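# Sort stickered items into matching-color containers with four arms

## Task

Put every item into the container whose color matches the color of the sticker on that item.

## Robot and tools

Robots and cameras: four identical i2rt Big YAM arms named arm1, arm2, arm3 and arm4. Each has six revolute joints, a two-finger gripper and a wrist camera (arm1_cam_wrist to arm4_cam_wrist). Four fixed room cameras also watch the scene: cam_room_a1, cam_room_a2, cam_room_b1 and cam_room_b2. Foot (base_link) poses in the scene frame, each foot facing its own +x: arm1 x=-0.644 y=+1.377 z=+0.914 quat_wxyz=(+0.682, +0.007, +0.004, +0.731); arm2 x=-0.655 y=-0.555 z=+0.928 quat_wxyz=(+0.747, +0.002, +0.000, -0.665); arm3 x=+0.651 y=-1.332 z=+0.868 quat_wxyz=(+0.663, -0.004, -0.006, -0.748); arm4 x=+0.648 y=+0.477 z=+0.879 quat_wxyz=(+0.687, +0.001, +0.003, +0.727). The hand reaches roughly 1.0 m from the joint1 axis.

Frame: one shared scene frame in metres, origin on the floor, +z up. "hand" is the point between the finger pads, about 1 cm short of the fingertips. The fingers point along the hand's +z axis and the gap opens along its y axis. "hand_target" is where the hand would be at the joint targets currently held. Printed hand positions can be off, more so at long reach, and hands often settle a centimetre or more from the commanded pose.

move: one action for any subset of arms. Keys are arm1..arm4 (each an object) and cameras. An arm not named receives nothing new but may still be driving toward an earlier target. Per arm:
- joints: absolute targets by name, radians: joint1_rad -2.879 to 2.879 (base yaw, positive counter-clockwise seen from above, 0 along the foot's facing); joint2_rad 0 to 3.141 (shoulder, 0 = upper arm pointing back, positive raises then swings forward); joint3_rad 0 to 3.019 (elbow, 0 = folded); joint4_rad -1.692 to 1.57 (hand pitch, positive tilts fingers up); joint5_rad -1.57 to 1.57 (hand sideways, positive to the arm's right); joint6_rad -2.094 to 2.094 (roll, positive clockwise viewed from behind). gripper_m is the absolute fingertip gap in metres, 0 to 0.093. Done tolerances: ±0.045, ±0.14, ±0.09, ±0.055, ±0.03, ±0.035 rad and ±0.003 m. Joints move at separate rates, so the hand can sweep wide between postures.
- target: one flat list of seven numbers per arm, [x, y, z, qw, qx, qy, qz], an absolute hand pose in the scene frame (metres, unit quaternion wxyz), in the same form the "hand" line prints. The hand follows a straight line from hand_target to it. With target, joints may contain only gripper_m.
- speed: top path speed in m/s, 0.002 to 0.5, default 0.25; rotation is capped at twice that value in rad/s. Only valid together with target.
All hand paths in one call finish together, paced by the slowest; each lasts 0.5 to 10 s and stops short if it needs more. An action is at most 15 s. Each step the path point is limited to 100 mm and 20 degrees from the measured hand, then solved by damped IK, favouring position. Paths ignore obstacles and other arms; hands lag, drift and may overshoot speed near full stretch.
cameras: list of names, "all", or [] for none; omitted means all.

Results: each arm's joint_positions, Joint velocities ("within noise" when still), joint torques (N m; entries 3 and 4 wrap at ±28), hand and hand_target, joint_status and hand_status. "move: armX done" or its worst status word. "off_target": stopped away from target, maybe still pushing. "time_out": the arm's joints get new targets near where they stood and keep pushing; send reported positions to relax them. "joint command not followed" / "pose unreachable": a self/inter-arm check withheld targets (gripper still acts); named joints then say "not_followed" and may keep trying. on_its_own lists uncommanded motion; "held at" is a target, not a reading. Arms under "as last shown" were not commanded; their status reads "not commanded". "pictures" gives image order; images may be slightly older than the state. An unknown key makes a call invalid; an out-of-range value gets it refused, and a refusal or a stop cancels the remaining move, wait and finished_scene calls of that reply.

Gripper: when gripping a rigid part hard, gripper_m reads up to 0.005 m below the part width (some read up to 0.002 m above). Closed on nothing: 0.000 to 0.003. Just under the first-contact reading the grip is light; about 0.005 m below it (deeper for soft, small or round items) the full 50 to 64 N per pad applies. Release by commanding clearly wider than the reading.

wait: seconds 0 to 10, optional cameras; no new commands. zoom_image: camera name and region [x0, y0, x1, y1] in pixels from the top-left, at most 504 by 504, on that camera's latest image. read_manual: section "licences" only. finished_scene: integer scene number of the current scene; irreversible, confirm the goal holds first.

Avoid: knocking items off the work area or onto the floor, dropping or releasing moving items, slams and hard hits, arms pressing or colliding hard with each other (including one gripper closing on another arm's fingers; the clearance check can be late and lets fingers, housings and cameras touch), and prolonged pushing or stretched holding, which heats motors (MOTOR HOT at 85 °C; at 100 °C an OVER-TEMPERATURE FAULT drops the arm for 30 to 60 s and keys read "limit_stop_at_motor_heat" until re-sent). Arms do not stop on contact. Loose objects may get brief random nudges.

Each tool is called after "Request:" as name([rows], argument=value, ...), one row to a line, values as JSON.

## Session

Request:
move()

Scene clock: 0.00 s.
Joint torques (N m): no reading
Motor temperatures (°C): arm1=[22 24 25 23 21 21 21] | arm2=[24 24 24 22 22 20 23] | arm3=[24 24 23 24 24 23 23] | arm4=[23 21 22 22 25 21 24]
Heat: arm1: hottest joint3_rad 25 °C; arm2: hottest joint1_rad 24 °C; arm3: hottest joint1_rad 24 °C; arm4: hottest joint5_rad 25 °C.
Joint velocities: within noise
arm1.joint_positions: joint1_rad=-0.126 joint2_rad=+0.534 joint3_rad=+1.403 joint4_rad=-1.611 joint5_rad=-0.026 joint6_rad=-0.127 gripper_m=+0.09396
arm1.joint_status: not commanded
arm1.hand: x=-0.6307 y=+1.5344 z=+1.4214 quat_wxyz=(-0.298, +0.671, -0.622, -0.272) (m; scene frame)
arm1.hand_target: x=-0.6306 y=+1.5327 z=+1.4326 quat_wxyz=(-0.308, +0.666, -0.618, -0.280) (m; scene frame)
arm1.hand_status: not commanded
arm2.joint_positions: joint1_rad=-0.045 joint2_rad=+0.390 joint3_rad=+1.428 joint4_rad=-1.186 joint5_rad=+0.166 joint6_rad=-0.774 gripper_m=+0.09396
arm2.joint_status: not commanded
arm2.hand: x=-0.6756 y=-0.6916 z=+1.5578 quat_wxyz=(-0.217, -0.319, -0.688, +0.615) (m; scene frame)
arm2.hand_target: x=-0.6760 y=-0.6854 z=+1.5652 quat_wxyz=(-0.221, -0.317, -0.681, +0.622) (m; scene frame)
arm2.hand_status: not commanded
arm3.joint_positions: joint1_rad=+0.075 joint2_rad=+0.276 joint3_rad=+1.523 joint4_rad=-1.599 joint5_rad=-0.185 joint6_rad=-0.597 gripper_m=+0.09396
arm3.joint_status: not commanded
arm3.hand: x=+0.6803 y=-1.3506 z=+1.4452 quat_wxyz=(-0.326, -0.350, -0.735, +0.481) (m; scene frame)
arm3.hand_target: x=+0.6804 y=-1.3484 z=+1.4507 quat_wxyz=(-0.328, -0.347, -0.731, +0.487) (m; scene frame)
arm3.hand_status: not commanded
arm4.joint_positions: joint1_rad=+0.109 joint2_rad=+0.555 joint3_rad=+1.556 joint4_rad=-1.251 joint5_rad=+0.178 joint6_rad=-0.775 gripper_m=+0.09396
arm4.joint_status: not commanded
arm4.hand: x=+0.6522 y=+0.6599 z=+1.5276 quat_wxyz=(-0.572, +0.731, -0.297, -0.221) (m; scene frame)
arm4.hand_target: x=+0.6531 y=+0.6547 z=+1.5360 quat_wxyz=(-0.580, +0.725, -0.296, -0.226) (m; scene frame)
arm4.hand_status: not commanded
pictures: arm1_cam_wrist, arm2_cam_wrist, arm3_cam_wrist, arm4_cam_wrist, cam_room_a1, cam_room_a2, cam_room_b1, cam_room_b2
Images, in order (width x height): arm1_cam_wrist 672x504, arm2_cam_wrist 672x504, arm3_cam_wrist 672x504, arm4_cam_wrist 672x504, cam_room_a1 672x504, cam_room_a2 672x504, cam_room_b1 672x504, cam_room_b2 672x504.

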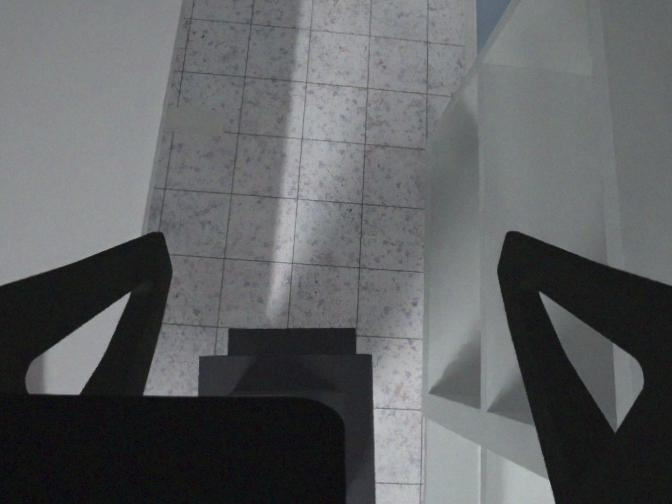

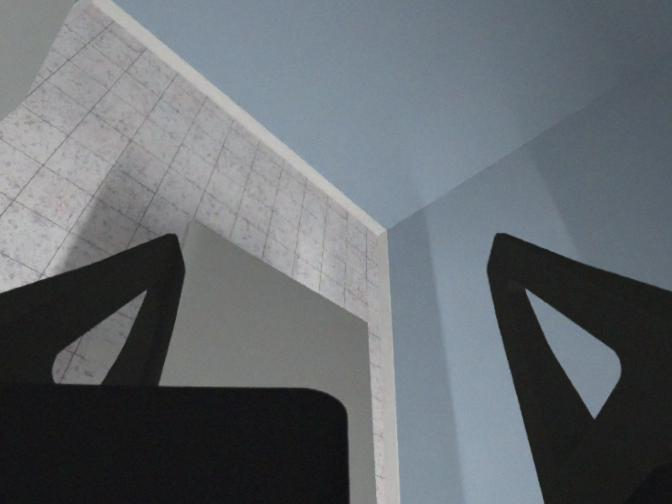

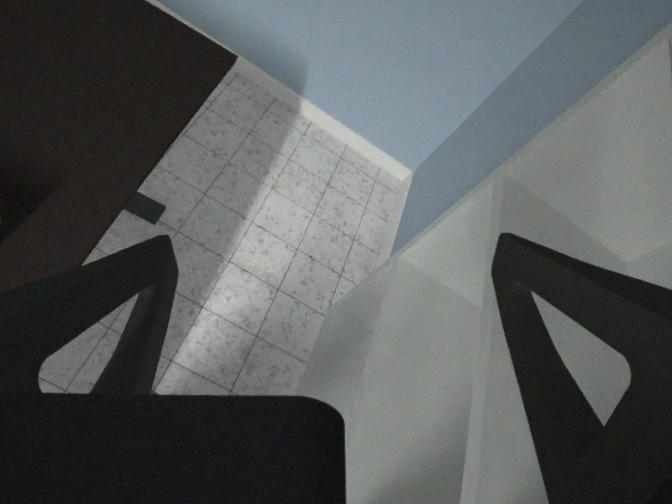

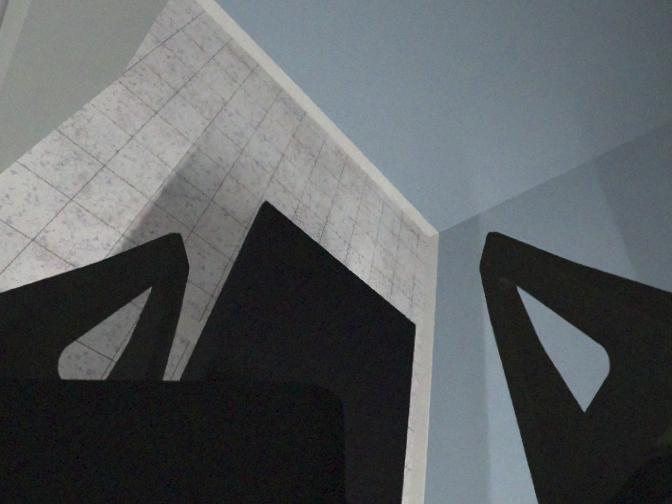

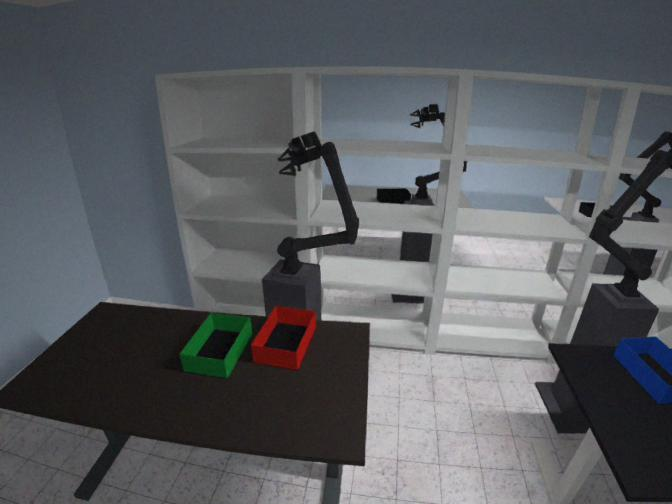

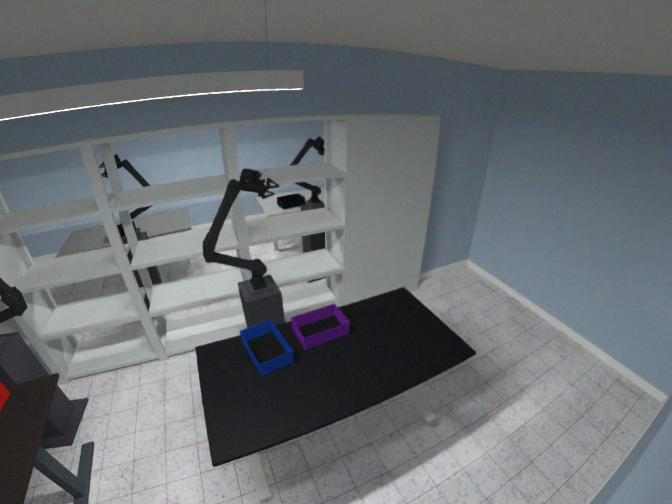

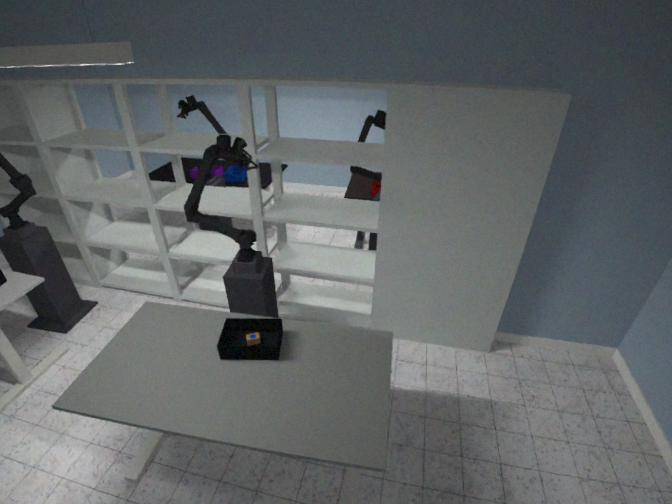

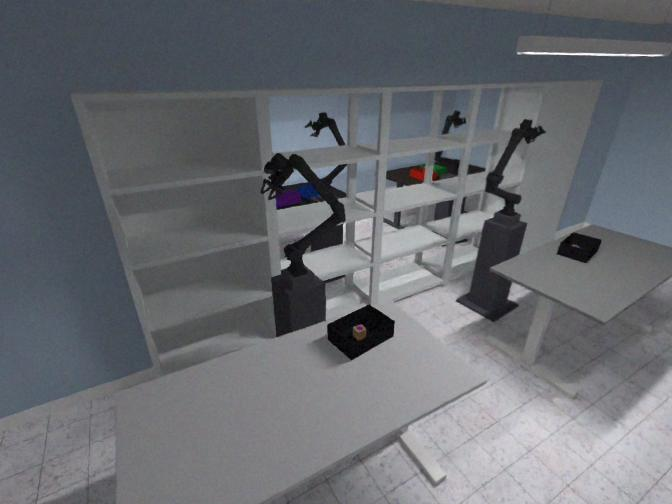

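Request:
zoom_image(camera="cam_room_b1", region=[180, 280, 330, 392])

Request:
zoom_image(camera="cam_room_b2", region=[280, 280, 430, 392])

Request:
zoom_image(camera="cam_room_b2", region=[530, 210, 630, 285])

Request:
zoom_image(camera="cam_room_a1", region=[150, 60, 654, 438])

Request:
zoom_image(camera="cam_room_a2", region=[0, 100, 504, 478])

Request:
zoom_image(camera="cam_room_b1", region=[0, 60, 504, 438])

Request:
zoom_image(camera="cam_room_b2", region=[168, 80, 672, 458])

Scaled by 3.360.

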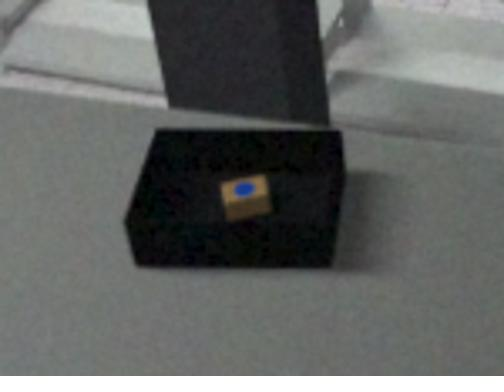

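Scaled by 3.360.

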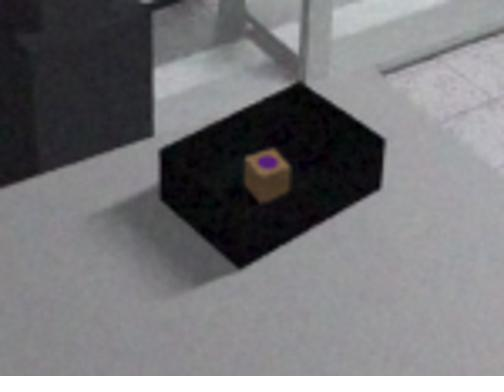

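Scaled by 5.040.

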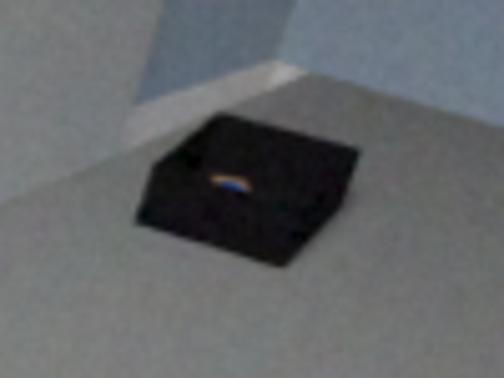

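Scaled by 1.000.

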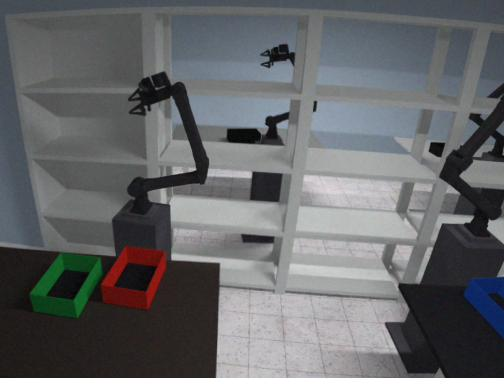

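Scaled by 1.000.

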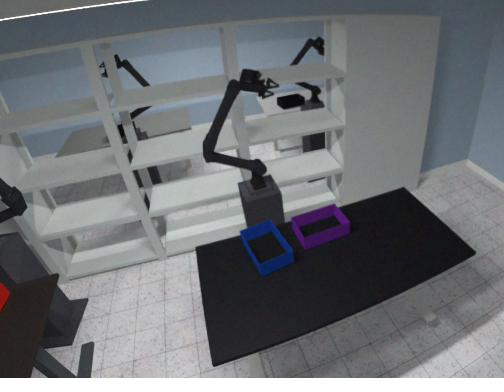

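Scaled by 1.000.

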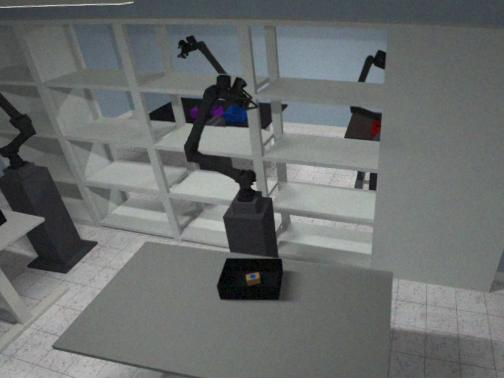

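Scaled by 1.000.

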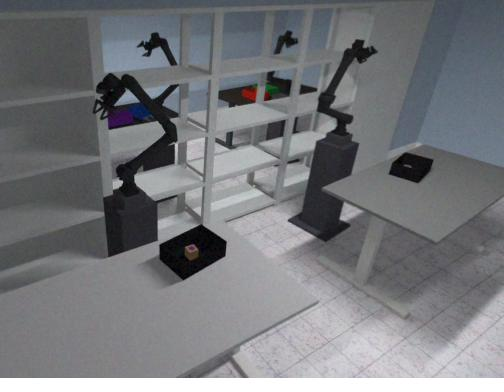

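Request:
move(arm1={"target": [-0.65, 1.75, 1.22, 0, -0.7071, 0.7071, 0], "speed": 0.2}, arm2={"target": [-0.65, -0.93, 1.22, 0, 0.7071, 0.7071, 0], "speed": 0.2}, arm3={"target": [0.65, -1.71, 1.20, 0, 0.7071, 0.7071, 0], "speed": 0.2}, arm4={"target": [0.65, 0.86, 1.20, 0, -0.7071, 0.7071, 0], "speed": 0.2})

Scene clock: 69.63 s.
Joint torques (N m): arm1=[-0.97 -7.3 15.82 0.02 -0.02 0.11] | arm2=[0.15 -10.58 14.48 0.18 -0.16 0.22] | arm3=[0.5 -11.28 12.93 -0.42 -0.09 0.04] | arm4=[0.5 -10.29 9.2 -0.27 -0.03 0.2]
Motor temperatures (°C): arm1=[22 24 29 23 21 21 21] | arm2=[24 25 28 23 22 20 23] | arm3=[24 25 25 24 24 23 23] | arm4=[23 22 27 22 25 21 24]
Heat: arm1: hottest joint3_rad 29 °C; arm2: hottest joint3_rad 28 °C; arm3: hottest joint2_rad 25 °C; arm4: hottest joint3_rad 27 °C.
move: arm1 off_target; arm2 off_target; arm3 off_target; arm4 off_target
Joint velocities: within noise
arm1.joint_positions: joint1_rad=-0.039 joint2_rad=+1.315 joint3_rad=+1.352 joint4_rad=-1.657 joint5_rad=+0.017 joint6_rad=+0.030 gripper_m=+0.09396
arm1.joint_status: not commanded
arm1.hand: x=-0.6468 y=+1.7379 z=+1.1979 quat_wxyz=(+0.015, +0.707, -0.706, +0.017) (m; scene frame)
arm1.hand_target: x=-0.6499 y=+1.7489 z=+1.2198 quat_wxyz=(+0.000, +0.707, -0.707, -0.001) (m; scene frame)
arm1.hand_status: off_target (0.025 m and 2.6 deg from the pose sent, 0.296 m and 47.8 deg at the start)
arm2.joint_positions: joint1_rad=-0.092 joint2_rad=+1.306 joint3_rad=+1.337 joint4_rad=-1.620 joint5_rad=+0.005 joint6_rad=+0.003 gripper_m=+0.09396
arm2.joint_status: not commanded
arm2.hand: x=-0.6476 y=-0.9216 z=+1.2067 quat_wxyz=(+0.009, -0.699, -0.715, -0.006) (m; scene frame)
arm2.hand_target: x=-0.6500 y=-0.9296 z=+1.2198 quat_wxyz=(+0.000, -0.707, -0.707, +0.000) (m; scene frame)
arm2.hand_status: off_target (0.016 m and 1.8 deg from the pose sent, 0.414 m and 89.2 deg at the start)
arm3.joint_positions: joint1_rad=+0.134 joint2_rad=+1.339 joint3_rad=+1.435 joint4_rad=-1.697 joint5_rad=+0.004 joint6_rad=-0.008 gripper_m=+0.09396
arm3.joint_status: not commanded
arm3.hand: x=+0.6544 y=-1.7010 z=+1.1781 quat_wxyz=(+0.007, -0.699, -0.715, -0.005) (m; scene frame)
arm3.hand_target: x=+0.6500 y=-1.7090 z=+1.1993 quat_wxyz=(-0.011, -0.707, -0.707, +0.011) (m; scene frame)
arm3.hand_status: off_target (0.024 m and 1.6 deg from the pose sent, 0.436 m and 79.8 deg at the start; a joint's target at an end of its range on 36 of 138 steps)
arm4.joint_positions: joint1_rad=-0.047 joint2_rad=+1.315 joint3_rad=+1.455 joint4_rad=-1.668 joint5_rad=+0.008 joint6_rad=-0.013 gripper_m=+0.09395
arm4.joint_status: not commanded
arm4.hand: x=+0.6475 y=+0.8587 z=+1.1995 quat_wxyz=(-0.015, +0.715, -0.699, -0.012) (m; scene frame)
arm4.hand_target: x=+0.6500 y=+0.8600 z=+1.1996 quat_wxyz=(-0.010, +0.707, -0.707, -0.010) (m; scene frame)
arm4.hand_status: off_target (0.003 m and 2.6 deg from the pose sent, 0.384 m and 86.7 deg at the start; a joint's target at an end of its range on 29 of 138 steps)
pictures: arm1_cam_wrist, arm2_cam_wrist, arm3_cam_wrist, arm4_cam_wrist, cam_room_a1, cam_room_a2, cam_room_b1, cam_room_b2
Images, in order (width x height): arm1_cam_wrist 672x504, arm2_cam_wrist 672x504, arm3_cam_wrist 672x504, arm4_cam_wrist 672x504, cam_room_a1 672x504, cam_room_a2 672x504, cam_room_b1 672x504, cam_room_b2 672x504.

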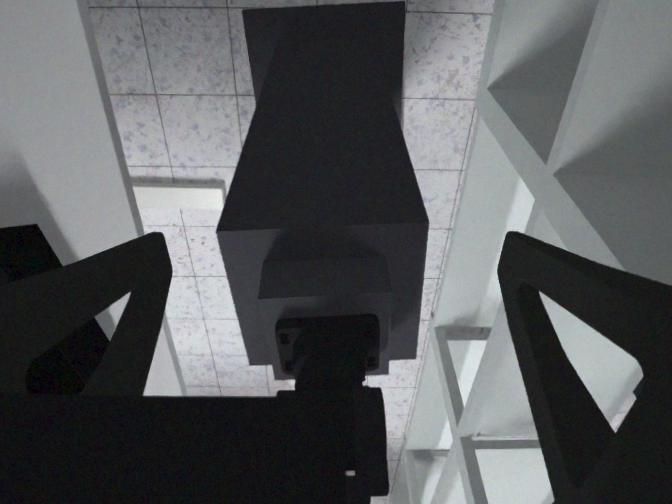

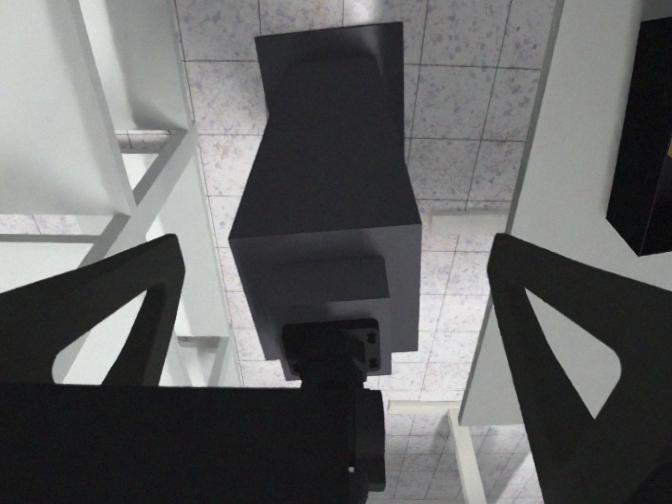

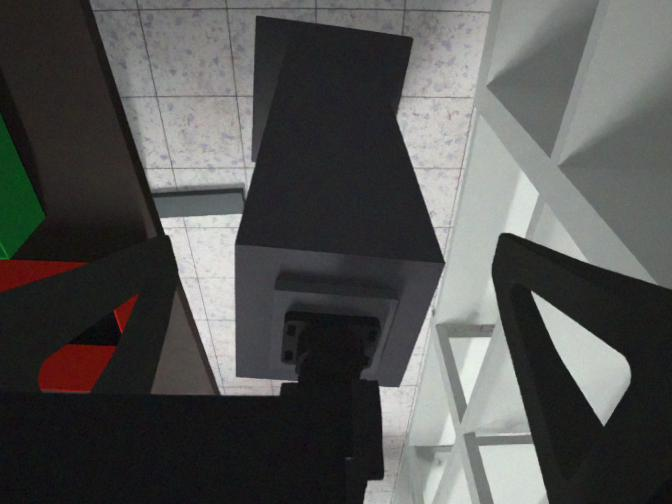

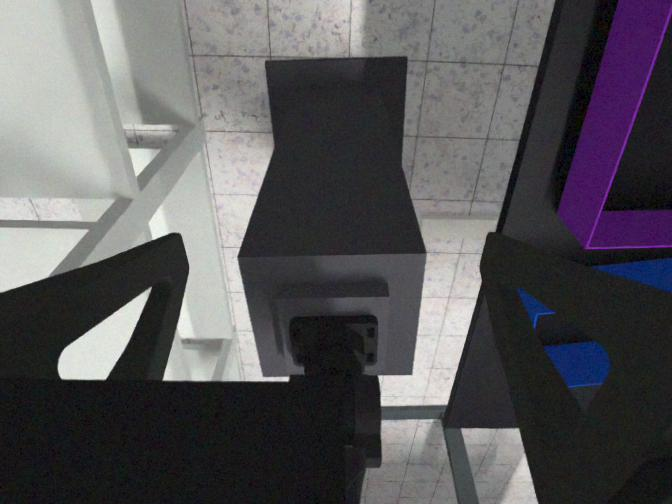

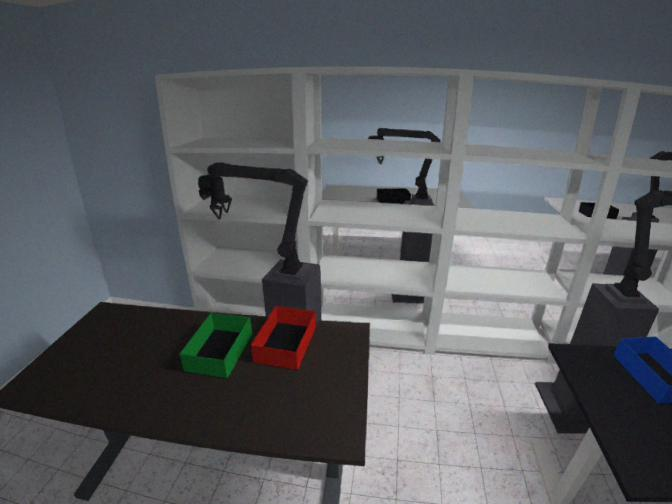

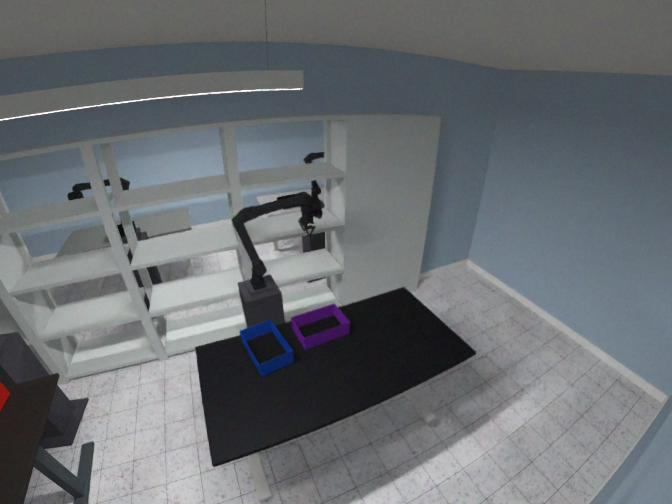

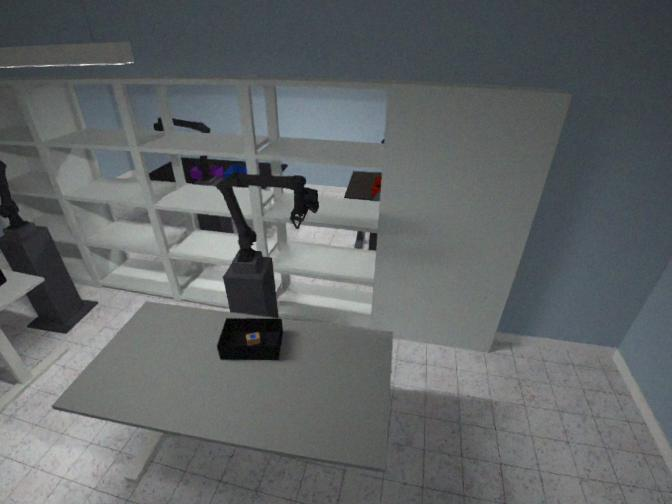

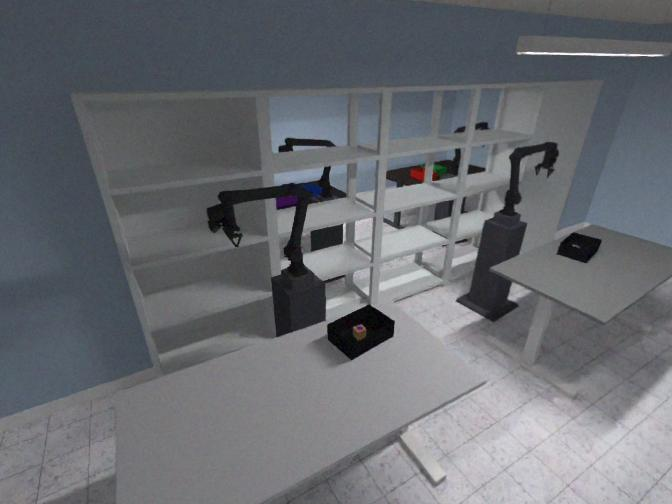

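Request:
move(arm1={"target": [-1.20, 1.377, 1.12, 0, 1, 0, 0], "speed": 0.2}, arm2={"target": [-1.20, -0.555, 1.12, 0, 1, 0, 0], "speed": 0.2}, arm3={"target": [1.20, -1.332, 1.12, 0, 0, 1, 0], "speed": 0.2}, arm4={"target": [1.20, 0.477, 1.12, 0, 0, 1, 0], "speed": 0.2})

Scene clock: 93.60 s.
Joint torques (N m): arm1=[-1.14 -14.33 15.54 -0.14 0 -0.03] | arm2=[0.67 -16.62 15.65 0.27 -0.16 0.19] | arm3=[1.44 -18.37 12.92 -0.5 -0.05 -0.11] | arm4=[0.73 -17.44 11.96 -0.29 0.14 0.18]
Motor temperatures (°C): arm1=[22 24 32 23 21 21 21] | arm2=[24 25 32 22 22 20 23] | arm3=[24 25 27 24 24 23 23] | arm4=[23 22 30 22 25 21 24]
Heat: arm1: hottest joint3_rad 32 °C; arm2: hottest joint3_rad 32 °C; arm3: hottest joint3_rad 27 °C; arm4: hottest joint3_rad 30 °C.
move: arm1 off_target; arm2 off_target; arm3 off_target; arm4 off_target
Joint velocities: within noise
arm1.joint_positions: joint1_rad=+1.500 joint2_rad=+1.815 joint3_rad=+1.664 joint4_rad=-1.476 joint5_rad=-0.001 joint6_rad=+0.008 gripper_m=+0.09396
arm1.joint_status: not commanded
arm1.hand: x=-1.1840 y=+1.3781 z=+1.1010 quat_wxyz=(-0.001, +1.000, -0.005, +0.020) (m; scene frame)
arm1.hand_target: x=-1.1988 y=+1.3769 z=+1.1200 quat_wxyz=(+0.000, +1.000, +0.000, +0.000) (m; scene frame)
arm1.hand_status: off_target (0.025 m and 2.4 deg from the pose sent, 0.665 m and 90.0 deg at the start)
arm2.joint_positions: joint1_rad=-1.690 joint2_rad=+1.746 joint3_rad=+1.586 joint4_rad=-1.429 joint5_rad=+0.000 joint6_rad=-0.017 gripper_m=+0.09396
arm2.joint_status: not commanded
arm2.hand: x=-1.1826 y=-0.5544 z=+1.1117 quat_wxyz=(+0.001, -1.000, -0.007, -0.011) (m; scene frame)
arm2.hand_target: x=-1.1992 y=-0.5550 z=+1.1200 quat_wxyz=(+0.000, -1.000, +0.000, +0.001) (m; scene frame)
arm2.hand_status: off_target (0.019 m and 1.5 deg from the pose sent, 0.669 m and 91.3 deg at the start)
arm3.joint_positions: joint1_rad=+1.676 joint2_rad=+1.775 joint3_rad=+1.754 joint4_rad=-1.592 joint5_rad=-0.012 joint6_rad=-0.002 gripper_m=+0.09396
arm3.joint_status: not commanded
arm3.hand: x=+1.1874 y=-1.3350 z=+1.1022 quat_wxyz=(+0.020, -0.007, -1.000, +0.001) (m; scene frame)
arm3.hand_target: x=+1.1990 y=-1.3320 z=+1.1200 quat_wxyz=(+0.000, +0.000, -1.000, +0.000) (m; scene frame)
arm3.hand_status: off_target (0.022 m and 2.4 deg from the pose sent, 0.661 m and 88.8 deg at the start)
arm4.joint_positions: joint1_rad=-1.630 joint2_rad=+1.759 joint3_rad=+1.735 joint4_rad=-1.561 joint5_rad=-0.005 joint6_rad=-0.017 gripper_m=+0.09396
arm4.joint_status: not commanded
arm4.hand: x=+1.1867 y=+0.4769 z=+1.1114 quat_wxyz=(+0.009, +0.007, -1.000, -0.001) (m; scene frame)
arm4.hand_target: x=+1.1995 y=+0.4771 z=+1.1199 quat_wxyz=(-0.001, +0.000, -1.000, +0.000) (m; scene frame)
arm4.hand_status: off_target (0.016 m and 1.3 deg from the pose sent, 0.676 m and 91.3 deg at the start)
pictures: arm1_cam_wrist, arm2_cam_wrist, arm3_cam_wrist, arm4_cam_wrist, cam_room_a1, cam_room_a2, cam_room_b1, cam_room_b2
Images, in order (width x height): arm1_cam_wrist 672x504, arm2_cam_wrist 672x504, arm3_cam_wrist 672x504, arm4_cam_wrist 672x504, cam_room_a1 672x504, cam_room_a2 672x504, cam_room_b1 672x504, cam_room_b2 672x504.

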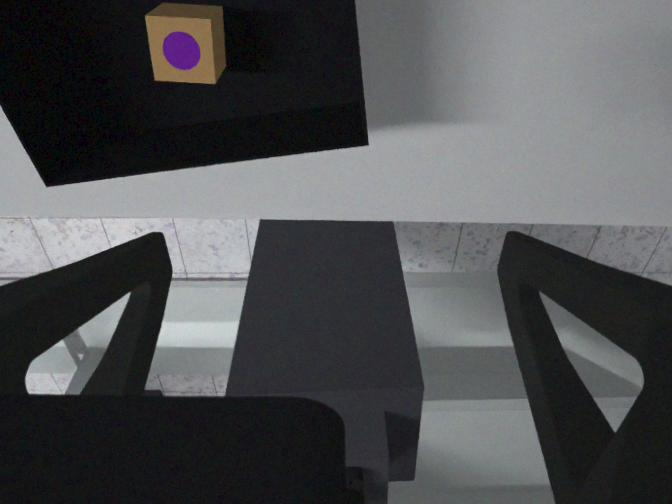

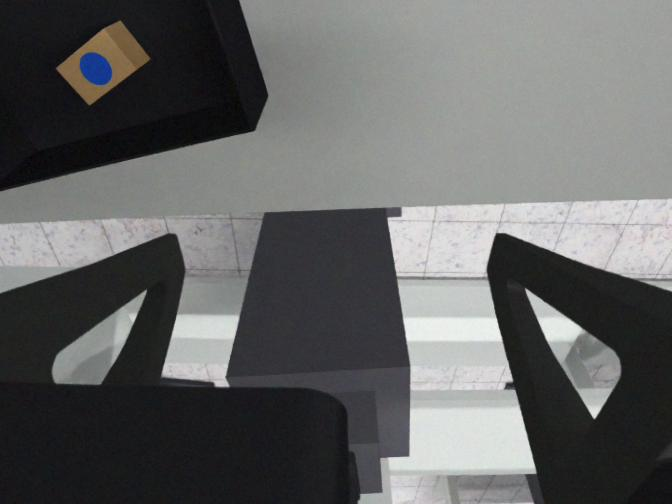

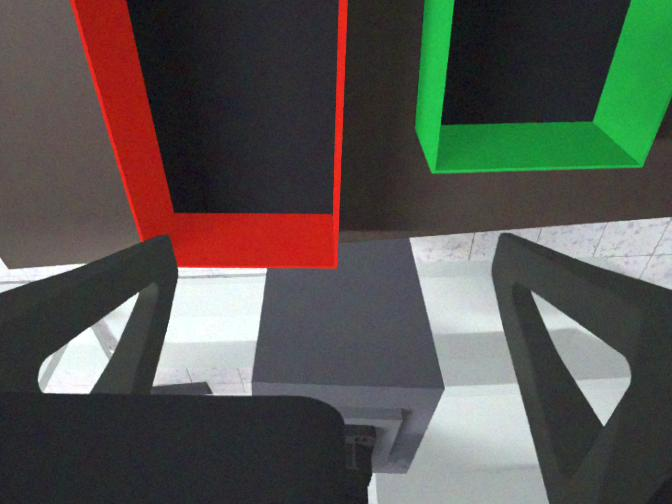

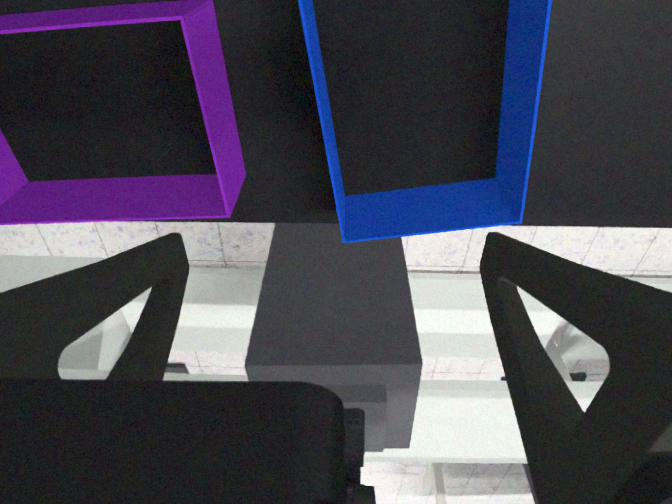

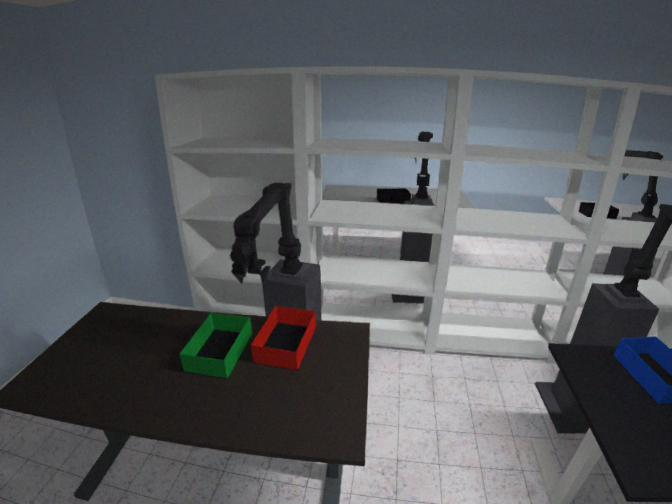

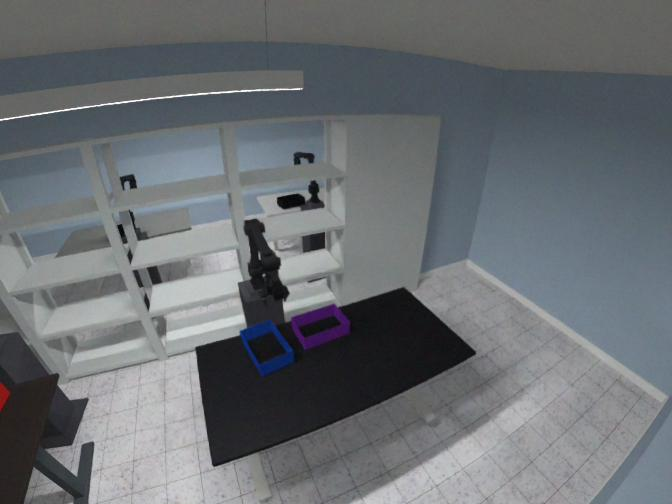

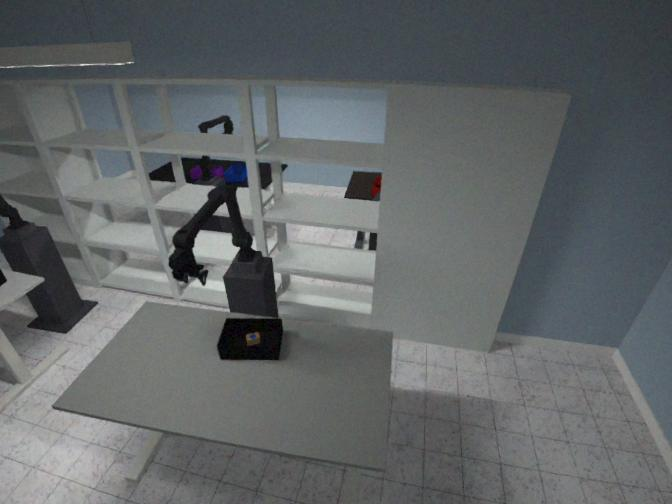

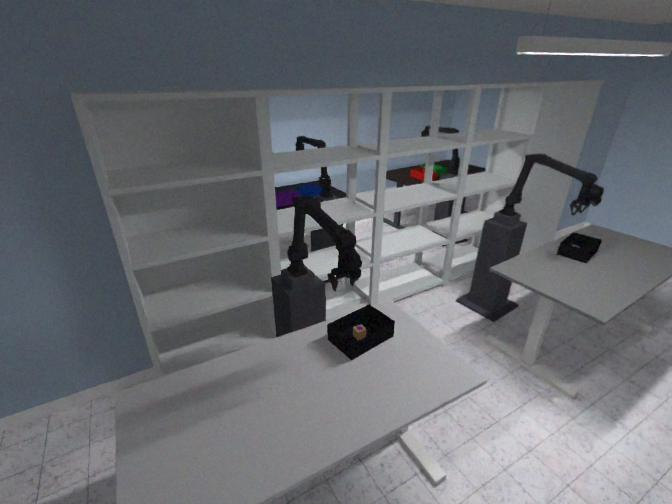

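Request:
move(arm1={"target": [-1.20, 1.26, 1.12, 0, 1, 0, 0], "speed": 0.15}, arm2={"target": [-1.20, -0.68, 1.12, 0, 1, 0, 0], "speed": 0.15}, cameras=["arm1_cam_wrist", "arm2_cam_wrist"])

Request:
move(arm1={"target": [-1.20, 1.26, 1.02, 0, 1, 0, 0], "speed": 0.15}, arm2={"target": [-1.20, -0.68, 1.02, 0, 1, 0, 0], "speed": 0.15}, cameras=["arm1_cam_wrist", "arm2_cam_wrist"])

Scene clock: 123.17 s.
Joint torques (N m): arm1=[-1.2 -14.74 15.68 -0.01 0.01 0.11] | arm2=[0.5 -16.62 15.79 0.2 -0.03 0.2] | arm3=[1.32 -18.43 12.92 -0.47 -0.05 -0.12] | arm4=[0.44 -16.97 12.08 -0.49 0.11 0.17]
Motor temperatures (°C): arm1=[22 25 37 23 21 21 21] | arm2=[24 26 33 22 22 20 23] | arm3=[24 27 29 24 24 23 23] | arm4=[23 23 36 22 24 21 24]
Heat: arm1: hottest joint3_rad 37 °C; arm2: hottest joint3_rad 33 °C; arm3: hottest joint3_rad 29 °C; arm4: hottest joint3_rad 36 °C.
move: arm1 off_target; arm2 off_target
Joint velocities: within noise
arm1.joint_positions: joint1_rad=+1.707 joint2_rad=+1.841 joint3_rad=+1.712 joint4_rad=-1.491 joint5_rad=-0.006 joint6_rad=+0.197 gripper_m=+0.09396
arm1.joint_status: not commanded
arm1.hand: x=-1.1840 y=+1.2634 z=+1.1049 quat_wxyz=(-0.003, +1.000, +0.004, +0.017) (m; scene frame)
arm1.hand_target: x=-1.1990 y=+1.2603 z=+1.1201 quat_wxyz=(+0.000, +1.000, +0.000, -0.001) (m; scene frame)
arm1.hand_status: off_target (0.022 m and 2.0 deg from the pose sent, 0.121 m and 2.4 deg at the start)
arm2.joint_positions: joint1_rad=-1.461 joint2_rad=+1.776 joint3_rad=+1.636 joint4_rad=-1.441 joint5_rad=-0.002 joint6_rad=+0.209 gripper_m=+0.09396
arm2.joint_status: not commanded
arm2.hand: x=-1.1828 y=-0.6775 z=+1.1150 quat_wxyz=(+0.002, -1.000, -0.009, -0.006) (m; scene frame)
arm2.hand_target: x=-1.1992 y=-0.6798 z=+1.1198 quat_wxyz=(+0.000, -1.000, +0.000, +0.001) (m; scene frame)
arm2.hand_status: off_target (0.018 m and 1.3 deg from the pose sent, 0.127 m and 1.5 deg at the start)
arm3: as last shown
arm3.joint_positions: joint1_rad=+1.676 joint2_rad=+1.775 joint3_rad=+1.754 joint4_rad=-1.592 joint5_rad=-0.012 joint6_rad=-0.003 gripper_m=+0.09396
arm4.joint_positions: joint1_rad=-1.630 joint2_rad=+1.759 joint3_rad=+1.735 joint4_rad=-1.561 joint5_rad=-0.005 joint6_rad=-0.016 gripper_m=+0.09396
arm4.joint_status: not commanded
arm4.hand: x=+1.1867 y=+0.4769 z=+1.1114 quat_wxyz=(+0.010, +0.007, -1.000, -0.001) (m; scene frame)
arm4.hand_target: x=+1.1994 y=+0.4771 z=+1.1198 quat_wxyz=(+0.000, +0.000, -1.000, +0.000) (m; scene frame)
arm4.hand_status: not commanded
pictures: arm1_cam_wrist, arm2_cam_wrist
Images, in order (width x height): arm1_cam_wrist 672x504, arm2_cam_wrist 672x504.

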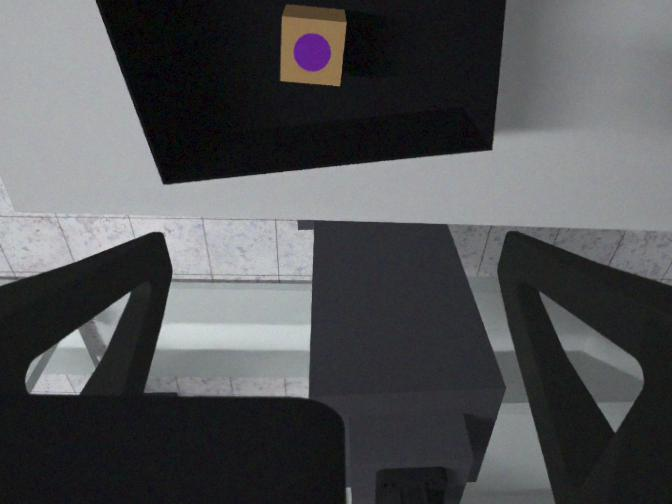

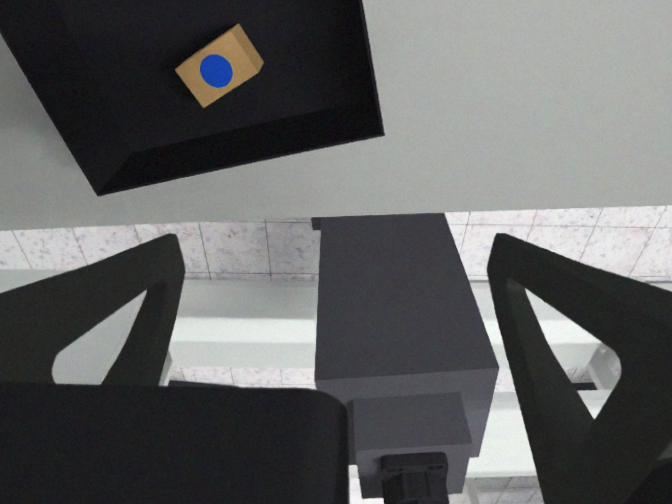

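Scene clock: 124.40 s.
Joint torques (N m): arm1=[-2.02 -15.03 10.29 0.85 0.04 0.14] | arm2=[0.56 -18.26 9.84 1.24 -0.02 0.2] | arm3=[1.2 -18.26 12.9 -0.5 -0.06 -0.11] | arm4=[0.56 -17.49 12.14 -0.32 0.13 0.17]
Motor temperatures (°C): arm1=[22 25 37 23 21 21 21] | arm2=[24 26 33 22 22 20 23] | arm3=[24 27 29 24 24 23 23] | arm4=[23 23 36 22 24 21 24]
Heat: arm1: hottest joint3_rad 37 °C; arm2: hottest joint3_rad 33 °C; arm3: hottest joint3_rad 29 °C; arm4: hottest joint3_rad 36 °C.
move: arm1 done; arm2 off_target
Joint velocities: within noise
arm1.joint_positions: joint1_rad=+1.707 joint2_rad=+1.908 joint3_rad=+1.577 joint4_rad=-1.274 joint5_rad=-0.006 joint6_rad=+0.198 gripper_m=+0.09396
arm1.joint_status: not commanded
arm1.hand: x=-1.1942 y=+1.2617 z=+1.0178 quat_wxyz=(-0.002, +1.000, +0.003, +0.010) (m; scene frame)
arm1.hand_target: x=-1.1999 y=+1.2601 z=+1.0200 quat_wxyz=(+0.000, +1.000, +0.000, +0.000) (m; scene frame)
arm1.hand_status: done (0.006 m and 1.2 deg from the pose sent, 0.086 m and 2.0 deg at the start)
arm2.joint_positions: joint1_rad=-1.461 joint2_rad=+1.851 joint3_rad=+1.527 joint4_rad=-1.227 joint5_rad=-0.002 joint6_rad=+0.211 gripper_m=+0.09396
arm2.joint_status: not commanded
arm2.hand: x=-1.1997 y=-0.6812 z=+1.0347 quat_wxyz=(-0.002, -1.000, -0.008, +0.008) (m; scene frame)
arm2.hand_target: x=-1.1996 y=-0.6799 z=+1.0202 quat_wxyz=(+0.000, -1.000, +0.000, +0.000) (m; scene frame)
arm2.hand_status: off_target (0.015 m and 1.3 deg from the pose sent, 0.097 m and 1.2 deg at the start)
arm3, arm4: as last shown
pictures: arm1_cam_wrist, arm2_cam_wrist
Images, in order (width x height): arm1_cam_wrist 672x504, arm2_cam_wrist 672x504.

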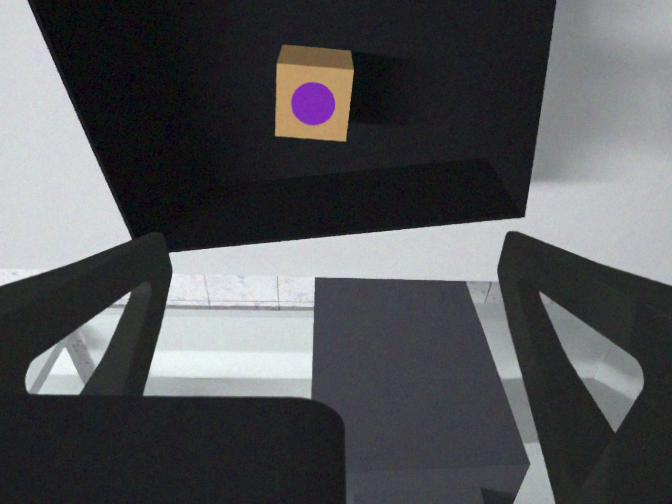

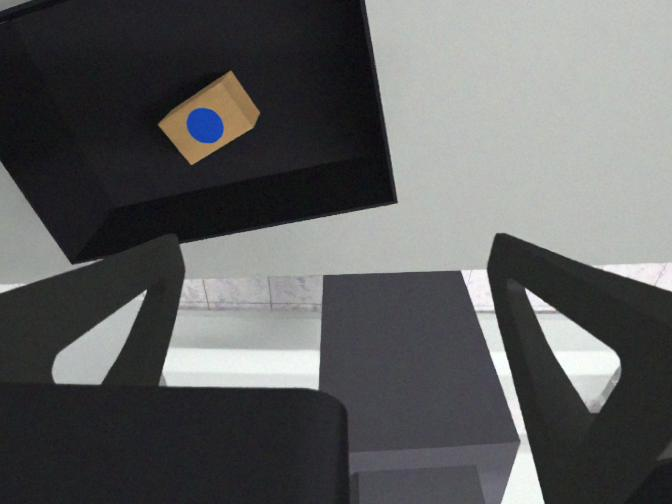

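Request:
zoom_image(camera="arm2_cam_wrist", region=[100, 40, 320, 205])

Request:
zoom_image(camera="arm1_cam_wrist", region=[200, 10, 420, 175])

Scaled by 2.291.

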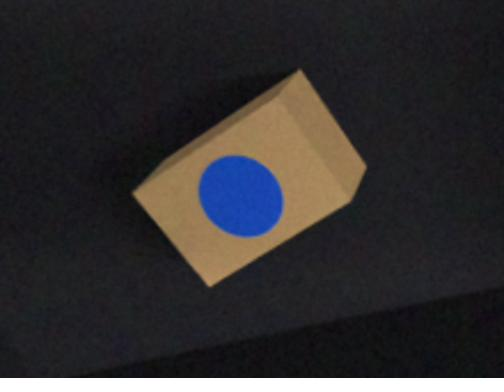

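Scaled by 2.291.

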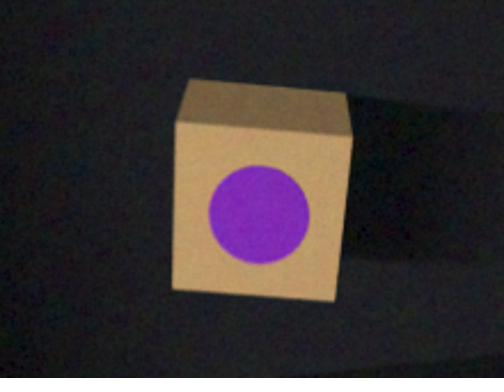

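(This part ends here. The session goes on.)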